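# Pull the clipped cord's plug out of the power strip

## Task

Remove from the power strip the plug of the cord that the strip's wire clip holds, leave that plug away from the wire clip, and finish without either gripper holding any other loose object. The result must persist once the robot lets go, and nothing may fall off or be left off the table.

## Robot and tools

ROBOT. Two arms, left_arm and right_arm, each with a two-finger parallel gripper and a wrist camera. left_arm stands on the +y side. Bases in the scene frame: left_arm at (+0.017, +0.352, +0.047) m, right_arm at (+0.010, -0.372, +0.017) m, both yawed only slightly (about 2 degrees) from the scene axes. The fingers point along the gripper's +z and spread along its y. end_effector_position is the point between the pads, roughly 1 cm short of the tips.

FRAMES. Scene frame: origin at table-top height halfway between the nominal bases, +x out over the table, +z up. Fixed cameras and the table use it. Each arm's reported hand pose, velocities and targets, and its wrist camera pose, are in that arm's own base frame. Every motion offset you send is along the axes of that arm's current Hand target (the gripper's own axes), not the base or scene axes.

ROW FORMAT (shared by execute_actions and move). A row is 14 numbers, each in [-1, 1], always for both arms: left dx, dy, dz, rx, ry, rz, opening, then right dx, dy, dz, rx, ry, rz, opening. dx..rz are an offset from the Hand target the arm had when the action or move began; 1.0 equals 0.6 m of travel or 180 degrees, and rx, ry, rz form one rotation vector. Because offsets restart from the current Hand target, sending the same offset twice moves twice. Six zeros re-command the current Hand target (useful to stop pressing or to catch up when the gripper settled short). Opening is absolute: +1 fully open (0.094 m), -1 shut. A 0 opening is a real command, so to keep a gripper as it is, resend its present opening (see Tool commands).

execute_actions(actions, cameras). actions is a list of actions; each action is a list of up to 15 rows, one row per 1/30 s step, the last row repeating to fill 15 steps. Every row within an action counts from the pose at that action's start. An empty list returns state plus all camera images. cameras: list of names, ["all"], or [] (an unknown name voids the call).

move(target, speed, blend, opening_speed, grip_force, blocking, cameras). target: one row or up to 15 rows; all rows are offsets from the same starting Hand targets, not chained. The grippers follow straight lines, all finishing together, at least 0.5 s and at most 10 s. speed: top path speed in m/s, 0.002 to 2.9, default 0.25 (turning up to twice that in rad/s); one value or one per target. blend: corner rounding radius in m for lists; 0 means stop at each target. opening_speed: rate of the opening command per second on the -1..+1 scale, at least 0.2. grip_force: newtons per finger pad, 10 to 50, one value or one per arm; it persists; lower forces close slowly. blocking=false returns after about 0.5 s while the move continues. Paths do not avoid obstacles or the other arm. The result adds a move: line naming the ending (done, off_target, moving, held, fault) and any limits (paced: pose clipped; held: steps withheld). An arm not named in the ending is done.

wait(seconds 0 to 10, cameras): lets time pass holding the last command. stop(cameras): brakes a running move. zoom_image(camera, region [x0, y0, x1, y1] in pixels, at most 504 by 504): enlarges part of that camera's latest image. read_manual(section "licences"): URDF licence texts only. finished_scene(scene): ends the current scene, given its number; call nothing after it in that reply.

CAMERAS. cam_head_left, cam_head_right, cam_high (fixed, 672x504), cam_left_wrist, cam_right_wrist (fisheye, 672x504). Calibration is approximate; fixed cameras may be a few mm or degrees off.

RESULT LINES. end_effector_position (m) and end_effector_quat_wxyz per arm in its base frame; Hand target, the last commanded pose after clipping, from which the next offsets count; Tool commands; grip_measured, the measured opening on the -1..+1 scale (reads slightly wide when empty, narrower than a squeezed part); Joint positions, whose last value is the opening in metres; Joint velocities (may be omitted or marked within noise when still); Joint torques, which include the arm's own weight, with joints 1 to 3 wrapping at ±28 N m; step readings of end_effector_position after execute_actions; MOTOR HOT above 75 °C and OVER-TEMPERATURE FAULT at 90 °C, when the arm folds and idles.

BEHAVIOUR. Grippers can rest a few cm off target from friction or load; that is not contact. Commanded orientation is clipped to 40 degrees from the measured one each step, so large turns take several actions. Release by commanding an opening well above grip_measured; close slowly on fragile parts.

AVOID. Hard hits, slams, drops, releasing moving parts, anything falling or being left off the table, and pushes toward poses that cannot be reached (they heat motors). Never let the grippers, housings or wrist cameras meet, and never close one gripper on the other; the clearance check does not guard this. Keep strain off the wrist camera cables, route paths around an arm's own base, and move slowly near contact, since speed and overshoot past a contact raise force.

Each tool is called after "Request:" as a command line: name --argument value for each argument, lists and objects as JSON in quotes; but a table of rows of numbers goes row by row, as --pt "numbers of a row", without its own name.

## Session

Request:
execute_actions --actions '[]'

Scene clock: 0.00 s.
left_arm: end_effector_position=(+0.3927, +0.0363, +0.0936) grip_measured=+1.000 end_effector_quat_wxyz=(+0.578, -0.084, +0.811, +0.029) | right_arm: end_effector_position=(+0.4001, -0.0028, +0.1330) grip_measured=+1.000 end_effector_quat_wxyz=(+0.635, +0.045, +0.767, -0.083)
Joint positions: left_arm=[0.041 1.543 0.348 0.857 -0.107 -0.09 0.094] | right_arm=[0.13 1.532 0.354 0.987 0.314 -0.012 0.094]
Joint velocities: within noise
Joint torques (N m): no reading
Heat: left arm: 35 °C; right arm: 33 °C.
Hand target: left_arm +0.3961, +0.0366, +0.1022; +0.588, -0.084, +0.804, +0.029 | right_arm +0.4013, -0.0029, +0.1369; +0.638, +0.047, +0.764, -0.083
Tool commands: left_gripper/opening=+1.0 right_gripper/opening=+1.0
camera_calibration:
cam_left_wrist: T_world_to_cam=[[0.236325, -0.965963, 0.105192, -0.0656366], [-0.824102, -0.25661, -0.504983, 0.389167], [0.514788, 0.0326514, -0.856695, -0.0152578], [0, 0, 0, 1]] pos_world=[0.344079, 0.0369596, 0.190356]
cam_right_wrist: T_world_to_cam=[[-0.121592, -0.983664, 0.132742, 0.0305472], [-0.782203, 0.0126318, -0.622896, 0.404453], [0.611044, -0.17957, -0.770961, -0.040164], [0, 0, 0, 1]] pos_world=[0.34462, 0.017727, 0.216912]

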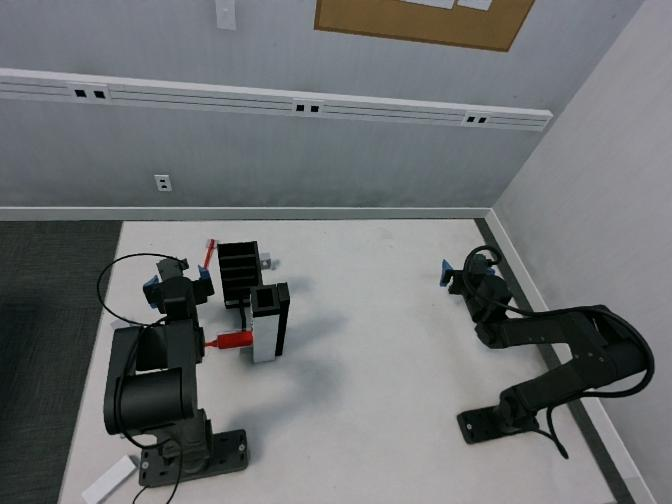

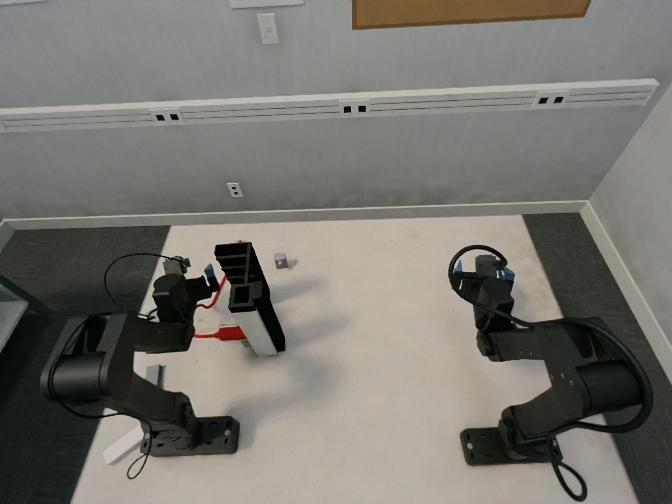

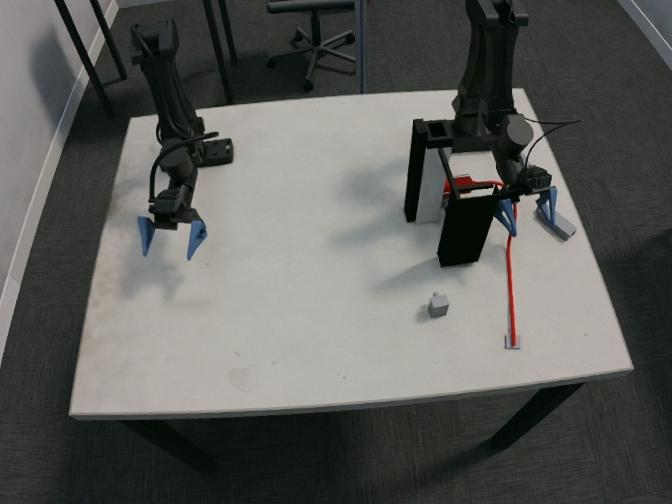

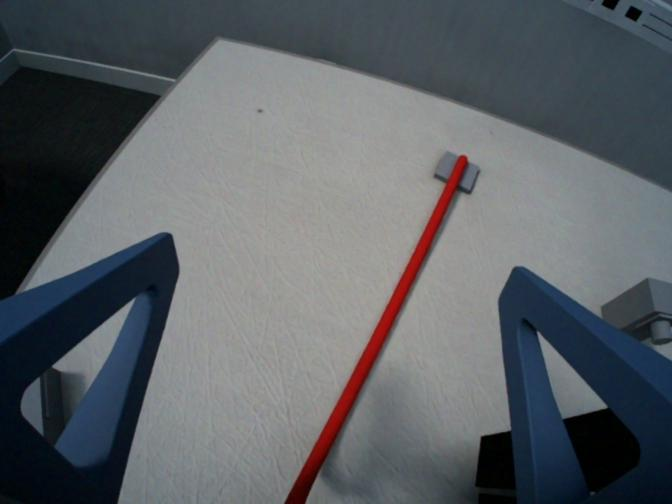

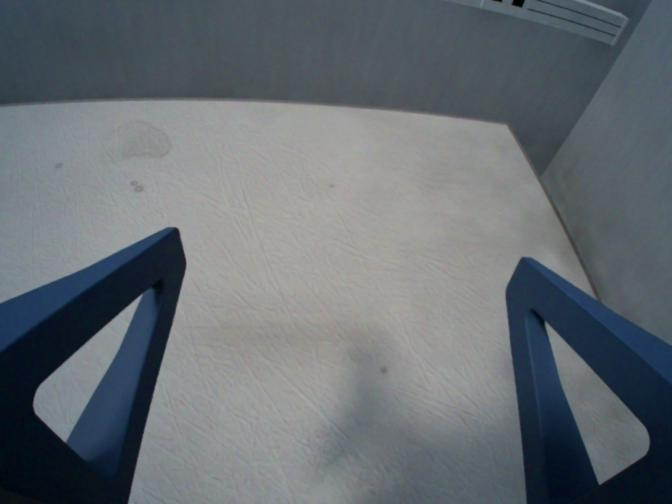

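Request:
zoom_image --camera "cam_head_right" --region '[170, 220, 310, 370]'

Request:
zoom_image --camera "cam_head_left" --region '[180, 230, 300, 370]'

Request:
zoom_image --camera "cam_high" --region '[390, 100, 530, 270]'

Scaled by 3.360 from the camera's 672x504 image, which has a finer 960x720 frame.

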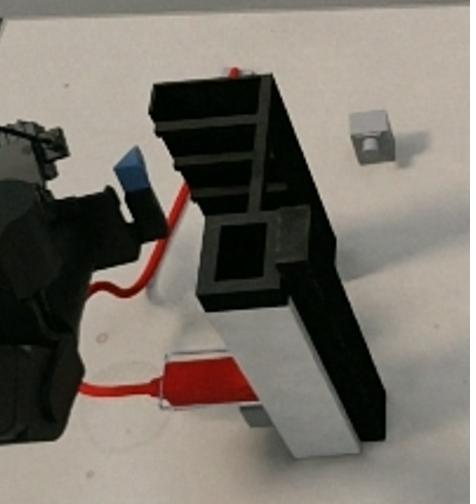

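Scaled by 3.600 from the camera's 672x504 image, which has a finer 960x720 frame.

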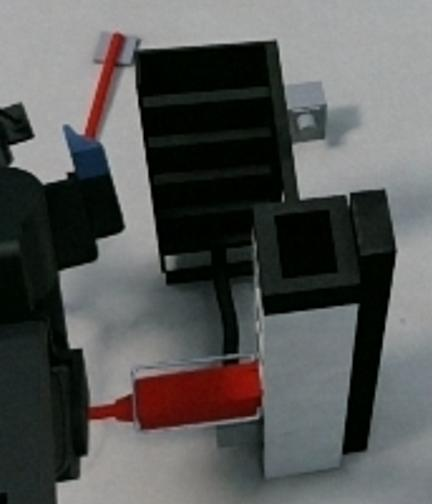

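Scaled by 2.965 from the camera's 672x504 image, which has a finer 960x720 frame.

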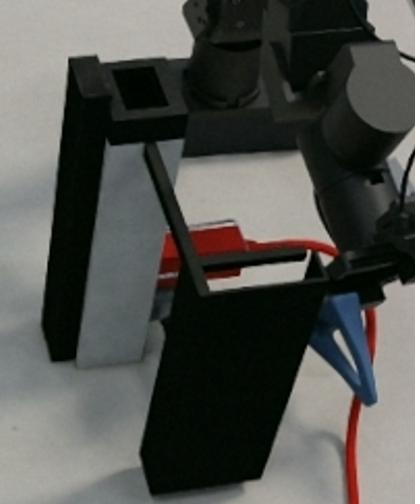

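Request:
move --pt "-0.0510 0.0324 -0.2159 -0.2965 0.3133 -0.3830 0.35 0 0 0 0 0 0 1" --pt "0.0661 -0.1224 -0.3187 -0.2965 0.3133 -0.3830 0.35 0 0 0 0 0 0 1" --speed '[0.35, 0.2]' --blend '[0.03, 0]' --cameras '["cam_left_wrist", "cam_head_right"]'

Scene clock: 77.33 s.
left_arm: end_effector_position=(+0.2193, -0.0696, +0.1259) grip_measured=+0.353 end_effector_quat_wxyz=(+0.009, +0.722, -0.692, -0.002) | right_arm: end_effector_position=(+0.4001, -0.0028, +0.1330) grip_measured=+1.000 end_effector_quat_wxyz=(+0.635, +0.045, +0.767, -0.083)
Joint positions: left_arm=[-0.301 1.423 1.17 -1.33 0.013 -1.913 0.064] | right_arm=[0.13 1.532 0.354 0.987 0.314 -0.012 0.094]
Joint torques (N m): left_arm=[-0.44 -4.92 4.36 0.17 -0.18 -0.11] | right_arm=[-0.01 -5.71 7.15 2.05 0.06 -0.05]
Heat: left arm: 37 °C; right arm: 36 °C.
Hand target: left_arm +0.2170, -0.0677, +0.1269; -0.001, +0.722, -0.691, +0.001 | right_arm +0.4013, -0.0029, +0.1369; +0.638, +0.047, +0.764, -0.083
Off the commanded pose: left_arm 0.003 m, 1 deg | right_arm 0.004 m, 1 deg.
move: done
camera_calibration:
cam_left_wrist: T_world_to_cam=[[0.991346, 0.115711, -0.062001, -0.199568], [0.128318, -0.75446, 0.643681, -0.152753], [0.0277034, -0.646066, -0.762778, 0.15296], [0, 0, 0, 1]] pos_world=[0.213204, 0.00666875, 0.202626]
Images, in order (width x height): cam_head_right 672x504, cam_left_wrist 672x504.

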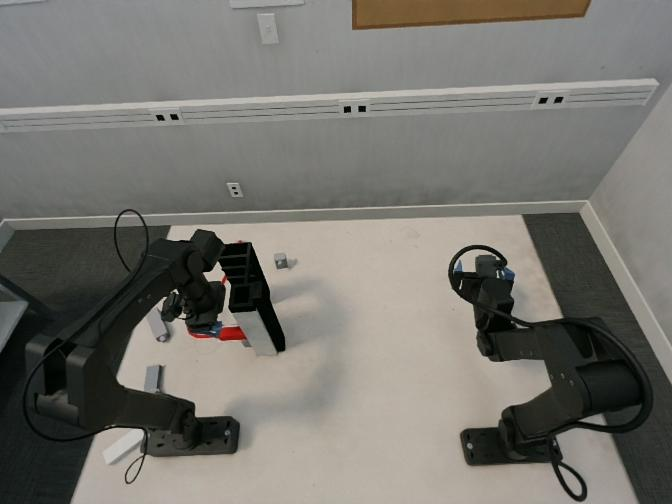

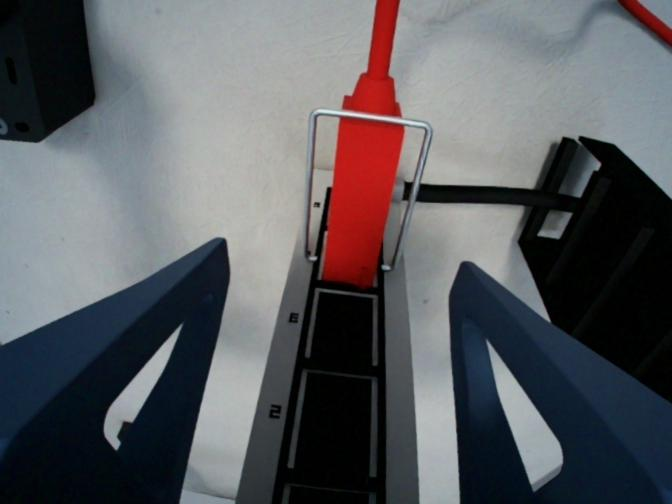

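Request:
move --target '[-0.0108, -0.0107, 0.1067, 0, 0, 0, 0.35, 0, 0, 0, 0, 0, 0, 1]' --speed 0.1 --cameras '["cam_left_wrist"]'

Scene clock: 116.30 s.
left_arm: end_effector_position=(+0.2248, -0.0653, +0.0673) grip_measured=+0.353 end_effector_quat_wxyz=(+0.003, +0.722, -0.691, +0.009) | right_arm: end_effector_position=(+0.4001, -0.0028, +0.1330) grip_measured=+1.000 end_effector_quat_wxyz=(+0.635, +0.045, +0.767, -0.083)
Joint positions: left_arm=[-0.277 1.444 0.953 -1.067 0.013 -1.891 0.064] | right_arm=[0.13 1.532 0.354 0.987 0.314 -0.012 0.094]
Joint torques (N m): left_arm=[0.59 -2.89 4.38 0.22 -0.16 0.06] | right_arm=[0.01 -5.71 7.19 2.05 0.05 -0.05]
Heat: left arm: 36 °C; right arm: 36 °C.
Hand target: left_arm +0.2232, -0.0609, +0.0628; -0.001, +0.723, -0.691, +0.000 | right_arm +0.4013, -0.0029, +0.1369; +0.638, +0.047, +0.764, -0.083
Off the commanded pose: left_arm 0.006 m, 1 deg | right_arm 0.004 m, 1 deg.
move: done
camera_calibration:
cam_left_wrist: T_world_to_cam=[[0.992263, 0.117997, -0.0386223, -0.210783], [0.114504, -0.749445, 0.65209, -0.109602], [0.0479994, -0.651466, -0.757158, 0.10558], [0, 0, 0, 1]] pos_world=[0.216635, 0.011513, 0.14327]
Images, in order (width x height): cam_left_wrist 672x504.

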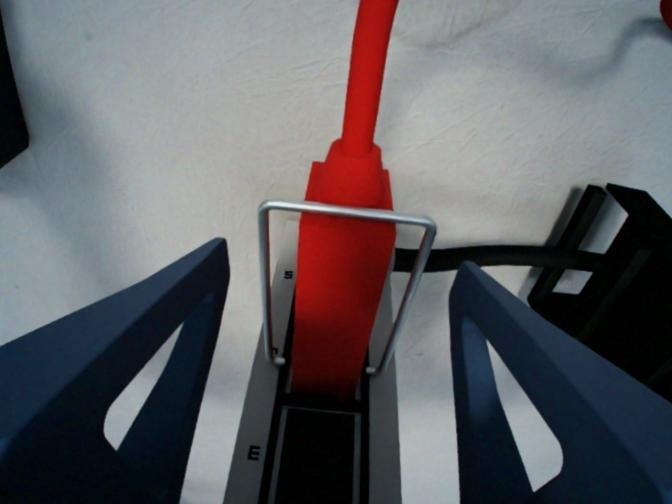

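Request:
move --pt "0 0 0.025 0 0 0 0.35 0 0 0 0 0 0 1" --pt "0 0 0.025 0 0 0 -0.2 0 0 0 0 0 0 1" --pt "0.005 0 -0.0083 0 0 0 -0.2 0 0 0 0 0 0 1" --pt "0.0167 0 -0.0255 0 0 0 -0.2 0 0 0 0 0 0 1" --pt "0.0338 0 -0.0477 0 0 0 -0.2 0 0 0 0 0 0 1" --pt "0.0458 0 -0.0625 0 0 0 -0.2 0 0 0 0 0 0 1" --pt "0.0378 0 -0.0562 0 0 0 -0.2 0 0 0 0 0 0 1" --pt "0.0378 0 -0.0562 0 0 0 0.35 0 0 0 0 0 0 1" --speed '[0.06, 0.06, 0.05, 0.05, 0.05, 0.05, 0.05, 0.05]' --blend '[0, 0, 0.01, 0.01, 0.01, 0, 0, 0]' --grip_force '[30, 50]' --opening_speed 0.5 --cameras '["cam_left_wrist", "cam_head_right"]'

Scene clock: 145.87 s.
left_arm: end_effector_position=(+0.2217, -0.0841, +0.0887) grip_measured=+0.347 end_effector_quat_wxyz=(+0.002, +0.719, -0.695, -0.005) | right_arm: end_effector_position=(+0.4001, -0.0028, +0.1330) grip_measured=+1.000 end_effector_quat_wxyz=(+0.635, +0.045, +0.767, -0.083)
Joint positions: left_arm=[-0.367 1.461 1.054 -1.174 0 -1.972 0.063] | right_arm=[0.13 1.532 0.354 0.987 0.314 -0.012 0.094]
Joint torques (N m): left_arm=[0.53 -3.97 7.28 -0.11 -0.04 -0.06] | right_arm=[0.02 -5.71 7.16 2.05 0.07 -0.05]
Heat: left arm: 37 °C; right arm: 37 °C.
Hand target: left_arm +0.2242, -0.0835, +0.0966; -0.001, +0.722, -0.691, +0.001 | right_arm +0.4013, -0.0029, +0.1369; +0.638, +0.047, +0.764, -0.083
Off the commanded pose: left_arm 0.008 m, 1 deg | right_arm 0.004 m, 1 deg.
grip_force (N): 30, 50
move: done; blend cut to 0.0062 m at target 3, 0.0062 m at target 4, 0.0057 m at target 5
camera_calibration:
cam_left_wrist: T_world_to_cam=[[0.992507, 0.109487, -0.0542505, -0.204009], [0.118914, -0.763361, 0.634932, -0.137864], [0.0281039, -0.636626, -0.770661, 0.116546], [0, 0, 0, 1]] pos_world=[0.215598, -0.00870748, 0.166285]
Images, in order (width x height): cam_head_right 672x504, cam_left_wrist 672x504.

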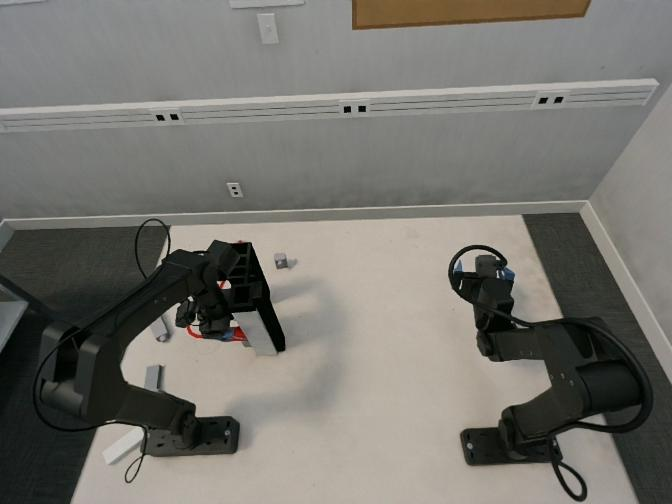

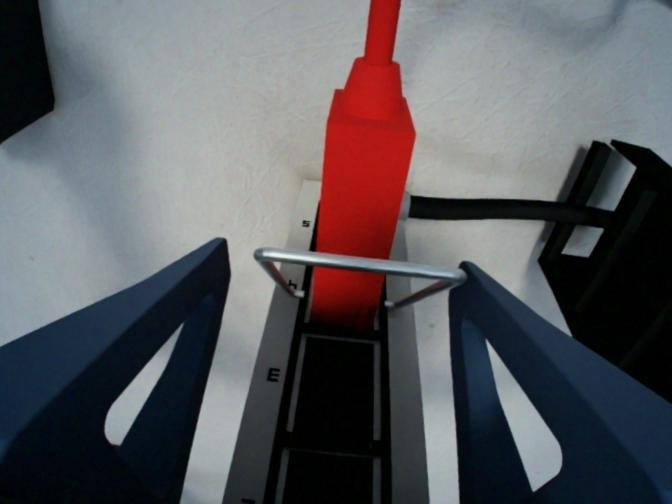

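Request:
move --target '[-0.0358, -0.003, 0.1052, 0, 0.2222, 0, 0.35, 0, 0, 0, 0, 0, 0, 1]' --speed 0.2 --cameras '["cam_left_wrist", "cam_head_right"]'

Scene clock: 223.67 s.
left_arm: end_effector_position=(+0.2268, -0.0604, +0.0356) grip_measured=+0.347 end_effector_quat_wxyz=(+0.229, +0.680, -0.653, +0.243) | right_arm: end_effector_position=(+0.4001, -0.0028, +0.1330) grip_measured=+1.000 end_effector_quat_wxyz=(+0.635, +0.045, +0.767, -0.083)
Joint positions: left_arm=[0.231 1.595 0.779 -0.9 0.667 -1.33 0.063] | right_arm=[0.13 1.532 0.354 0.987 0.314 -0.012 0.094]
Joint torques (N m): left_arm=[0.5 -2.99 3.77 -0.03 0.43 0.06] | right_arm=[0.01 -5.7 7.17 2.05 0.06 -0.04]
Heat: left arm: 39 °C; right arm: 40 °C.
Hand target: left_arm +0.2251, -0.0620, +0.0334; +0.236, +0.679, -0.650, +0.247 | right_arm +0.4013, -0.0029, +0.1369; +0.638, +0.047, +0.764, -0.083
Off the commanded pose: left_arm 0.003 m, 1 deg | right_arm 0.004 m, 1 deg.
grip_force (N): 30, 50
move: done
camera_calibration:
cam_left_wrist: T_world_to_cam=[[0.994477, 0.0712938, -0.0770268, -0.216511], [0.0892716, -0.188621, 0.977984, -0.0575209], [0.0551953, -0.979459, -0.193944, 0.0431494], [0, 0, 0, 1]] pos_world=[0.218069, 0.0468493, 0.0479459]
Images, in order (width x height): cam_head_right 672x504, cam_left_wrist 672x504.

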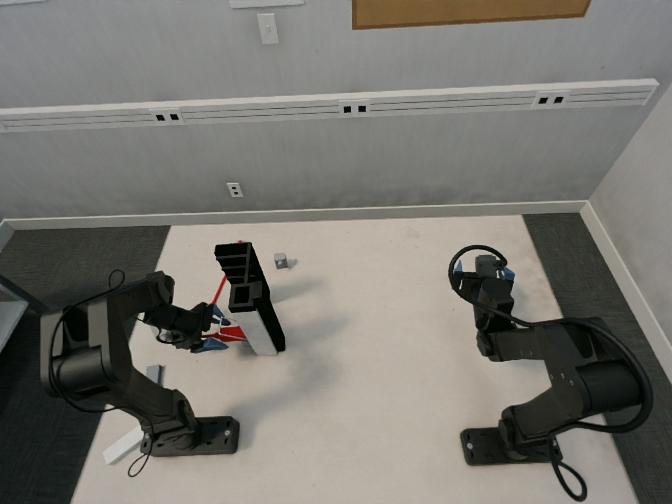

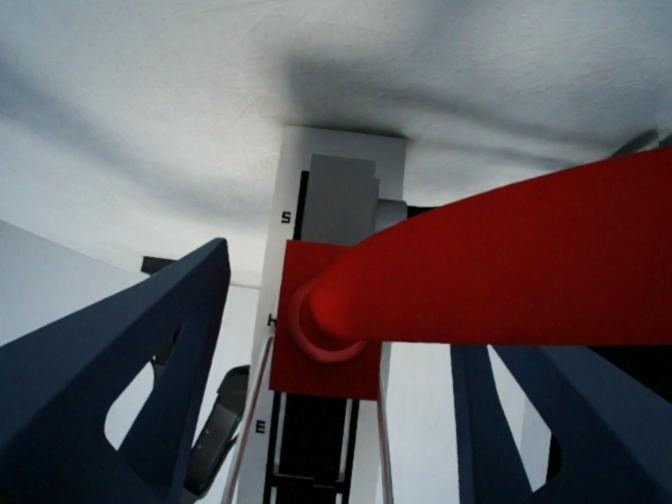

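Request:
zoom_image --camera "cam_head_right" --region '[90, 260, 290, 410]'

Scaled by 2.520 from the camera's 672x504 image, which has a finer 960x720 frame.

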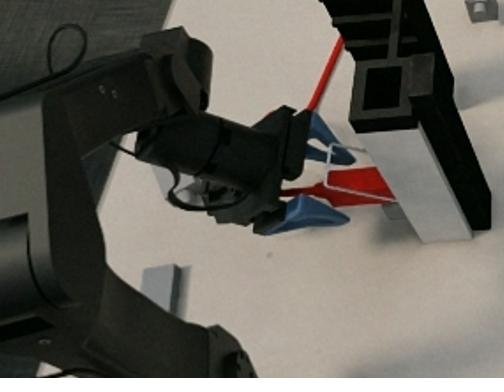

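Request:
move --pt "0 0.0045 0 0 0 0 -0.75 0 0 0 0 0 0 1" --pt "-0.0894 0.0045 -0.075 0 0 0 -0.75 0 0 0 0 0 0 1" --pt "-0.1596 0.0212 -0.134 0 -0.1111 0 -0.75 0 0 0 0 0 0 1" --speed '[0.05, 0.08, 0.1]' --blend '[0, 0.01, 0]' --grip_force '[35, 50]' --cameras '["cam_left_wrist", "cam_head_right", "cam_high"]'

Scene clock: 365.67 s.
left_arm: end_effector_position=(+0.2039, +0.0544, +0.0249) grip_measured=-0.474 end_effector_quat_wxyz=(+0.137, +0.703, -0.686, +0.130) | right_arm: end_effector_position=(+0.4001, -0.0028, +0.1330) grip_measured=+1.000 end_effector_quat_wxyz=(+0.635, +0.045, +0.767, -0.083)
Joint positions: left_arm=[0.53 1.614 0.872 -1.033 0.322 -1.031 0.025] | right_arm=[0.13 1.532 0.354 0.987 0.314 -0.012 0.094]
Joint torques (N m): left_arm=[1.16 -6.01 6.09 -0.4 0 -0.19] | right_arm=[0.02 -5.71 7.16 2.04 0.06 -0.04]
Heat: left arm: 36 °C; right arm: 42 °C.
Hand target: left_arm +0.2069, +0.0624, +0.0334; +0.119, +0.711, -0.681, +0.126 | right_arm +0.4013, -0.0029, +0.1369; +0.638, +0.047, +0.764, -0.083
Off the commanded pose: left_arm 0.012 m, 2 deg | right_arm 0.004 m, 1 deg.
grip_force (N): 35, 50
move: off_target (left_arm)
camera_calibration:
cam_left_wrist: T_world_to_cam=[[0.993662, 0.0736978, -0.0848828, -0.202537], [0.109709, -0.471179, 0.875188, -0.00961804], [0.0245045, -0.878953, -0.476278, 0.162542], [0, 0, 0, 1]] pos_world=[0.198325, 0.153262, 0.0686408]
Images, in order (width x height): cam_head_right 672x504, cam_high 672x504, cam_left_wrist 672x504.

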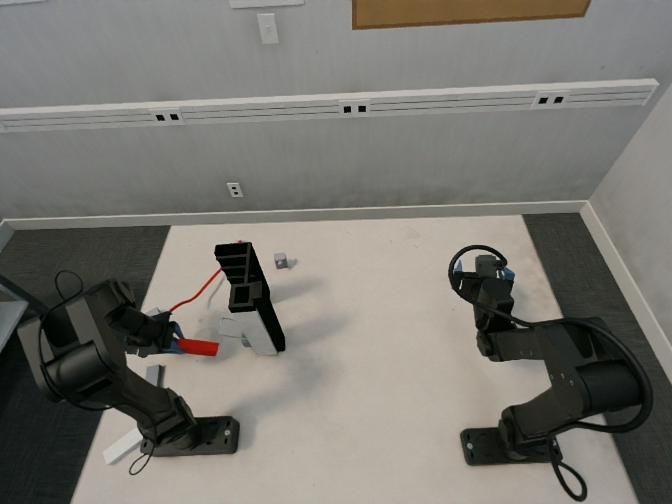

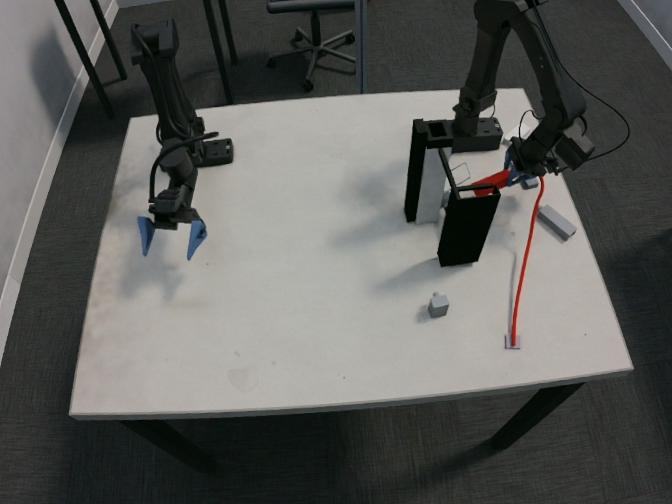

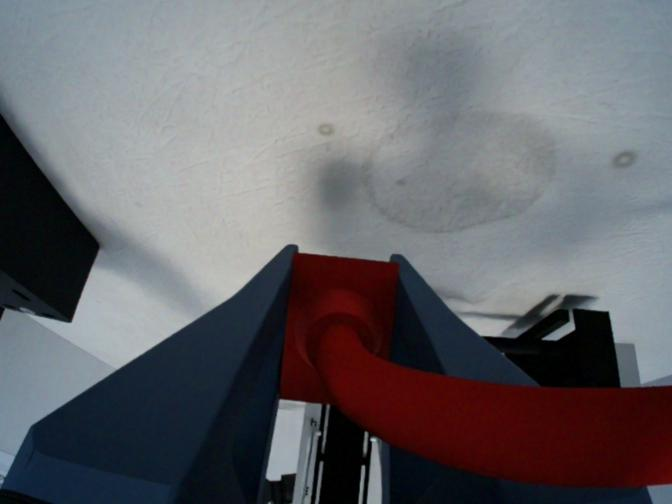

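Request:
move --target '[-0.0353, 0, 0.0971, 0, 0, 0, -0.75, 0, 0, 0, 0, 0, 0, 1]' --speed 0.06 --cameras '["cam_head_right", "cam_left_wrist"]'

Scene clock: 383.73 s.
left_arm: end_effector_position=(+0.2117, +0.0612, -0.0198) grip_measured=-0.474 end_effector_quat_wxyz=(+0.117, +0.706, -0.685, +0.136) | right_arm: end_effector_position=(+0.4001, -0.0028, +0.1330) grip_measured=+1.000 end_effector_quat_wxyz=(+0.635, +0.045, +0.767, -0.083)
Joint positions: left_arm=[0.541 1.719 0.783 -0.799 0.324 -1.033 0.025] | right_arm=[0.13 1.532 0.354 0.987 0.314 -0.012 0.094]
Joint torques (N m): left_arm=[0.17 -3.08 2.77 0.13 -0.06 -0.16] | right_arm=[0.02 -5.71 7.19 2.05 0.06 -0.05]
Heat: left arm: 36 °C; right arm: 43 °C.
Hand target: left_arm +0.2070, +0.0624, -0.0286; +0.120, +0.712, -0.681, +0.126 | right_arm +0.4013, -0.0029, +0.1369; +0.638, +0.047, +0.764, -0.083
Off the commanded pose: left_arm 0.010 m, 1 deg | right_arm 0.004 m, 1 deg.
grip_force (N): 35, 50
move: done
camera_calibration:
cam_left_wrist: T_world_to_cam=[[0.994979, 0.0877659, -0.048111, -0.215002], [0.0849684, -0.486653, 0.869454, 0.037889], [0.0528951, -0.869176, -0.491666, 0.140204], [0, 0, 0, 1]] pos_world=[0.203287, 0.159171, 0.0256472]
Images, in order (width x height): cam_head_right 672x504, cam_left_wrist 672x504.

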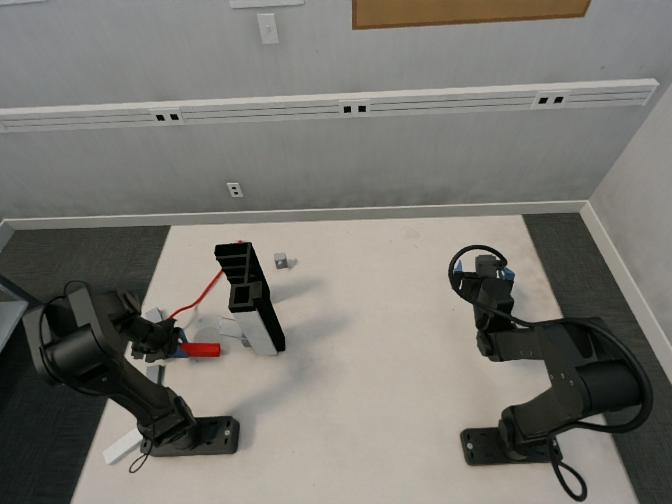

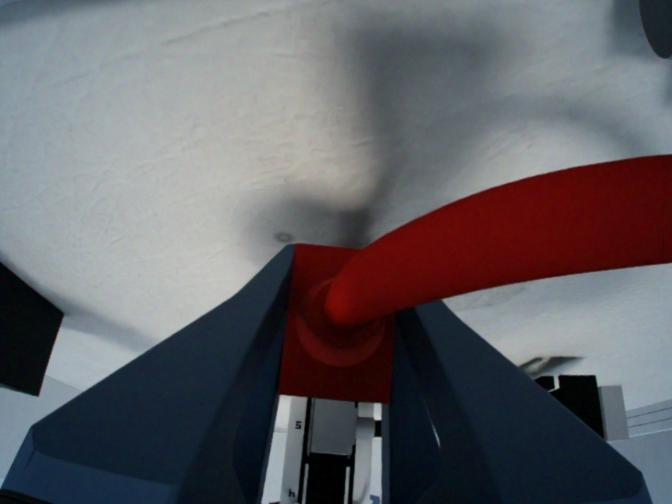

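Request:
move --pt "-0.0125 0 0.0345 0 0 0 -0.75 0 0 0 0 0 0 1" --pt "-0.0125 0 0.0345 0 0 0 0.1 0 0 0 0 0 0 1" --pt "0.0285 0 -0.0783 0 0 0 0.1 0 0 0 0 0 0 1" --speed '[0.05, 0.05, 0.12]' --opening_speed 0.8 --cameras '["cam_head_left", "cam_head_right", "cam_left_wrist"]'

Scene clock: 421.13 s.
left_arm: end_effector_position=(+0.2009, +0.0569, +0.0128) grip_measured=+0.097 end_effector_quat_wxyz=(+0.135, +0.712, -0.677, +0.126) | right_arm: end_effector_position=(+0.4001, -0.0028, +0.1330) grip_measured=+1.000 end_effector_quat_wxyz=(+0.635, +0.045, +0.767, -0.083)
Joint positions: left_arm=[0.541 1.629 0.836 -0.979 0.314 -1.047 0.052] | right_arm=[0.13 1.532 0.354 0.987 0.314 -0.012 0.094]
Joint torques (N m): left_arm=[0.12 -5.34 6.49 -0.4 0.03 0] | right_arm=[-0.02 -5.7 7.16 2.04 0.06 -0.04]
Heat: left arm: 35 °C; right arm: 43 °C.
Hand target: left_arm +0.2069, +0.0624, +0.0215; +0.119, +0.711, -0.681, +0.126 | right_arm +0.4013, -0.0029, +0.1369; +0.638, +0.047, +0.764, -0.083
Off the commanded pose: left_arm 0.012 m, 2 deg | right_arm 0.004 m, 1 deg.
grip_force (N): 35, 50
move: off_target (left_arm); target 2's new opening was sent with left_arm's hand 0.014 m and 2 deg from that target
camera_calibration:
cam_left_wrist: T_world_to_cam=[[0.990878, 0.0990071, -0.0914193, -0.201539], [0.127814, -0.475508, 0.870377, -0.000891774], [0.0427028, -0.874122, -0.483825, 0.155331], [0, 0, 0, 1]] pos_world=[0.193182, 0.155308, 0.0575048]
Images, in order (width x height): cam_head_left 672x504, cam_head_right 672x504, cam_left_wrist 672x504.

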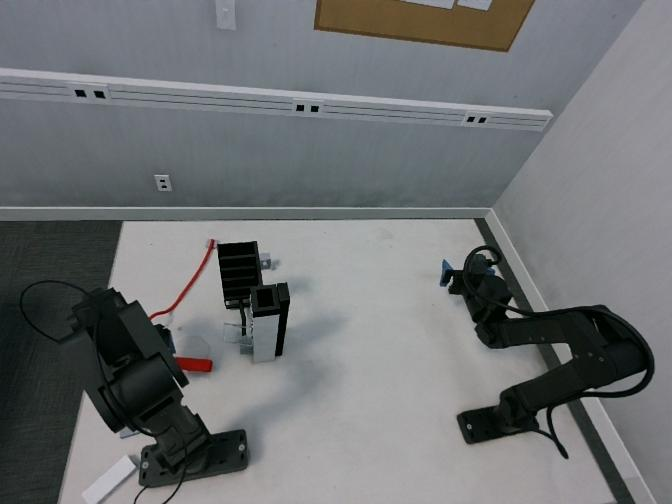

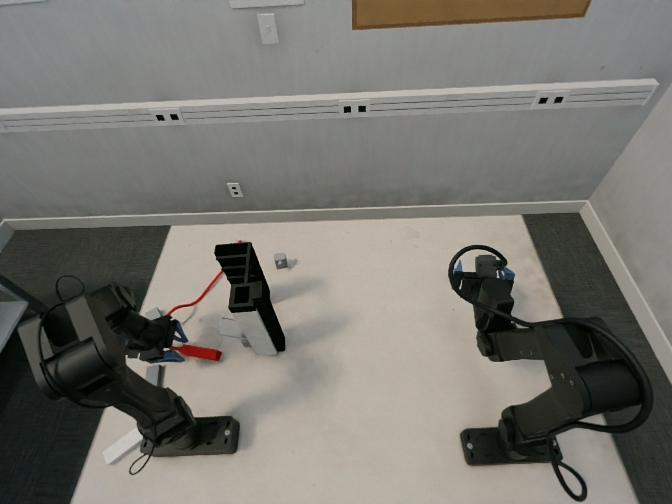

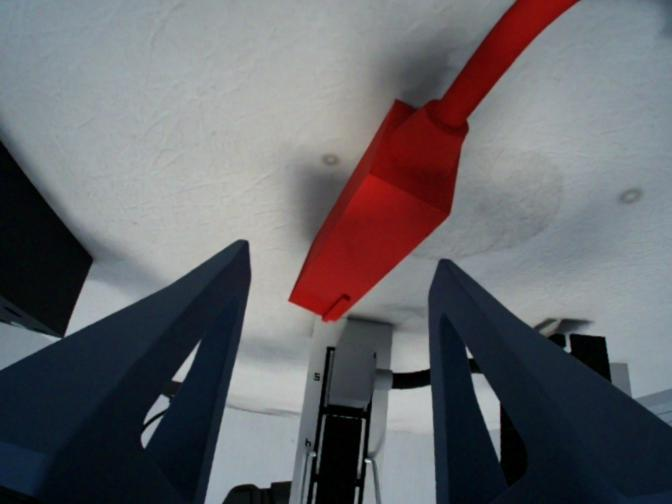

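Request:
finished_scene --scene 2

The scene is finished: the task was done.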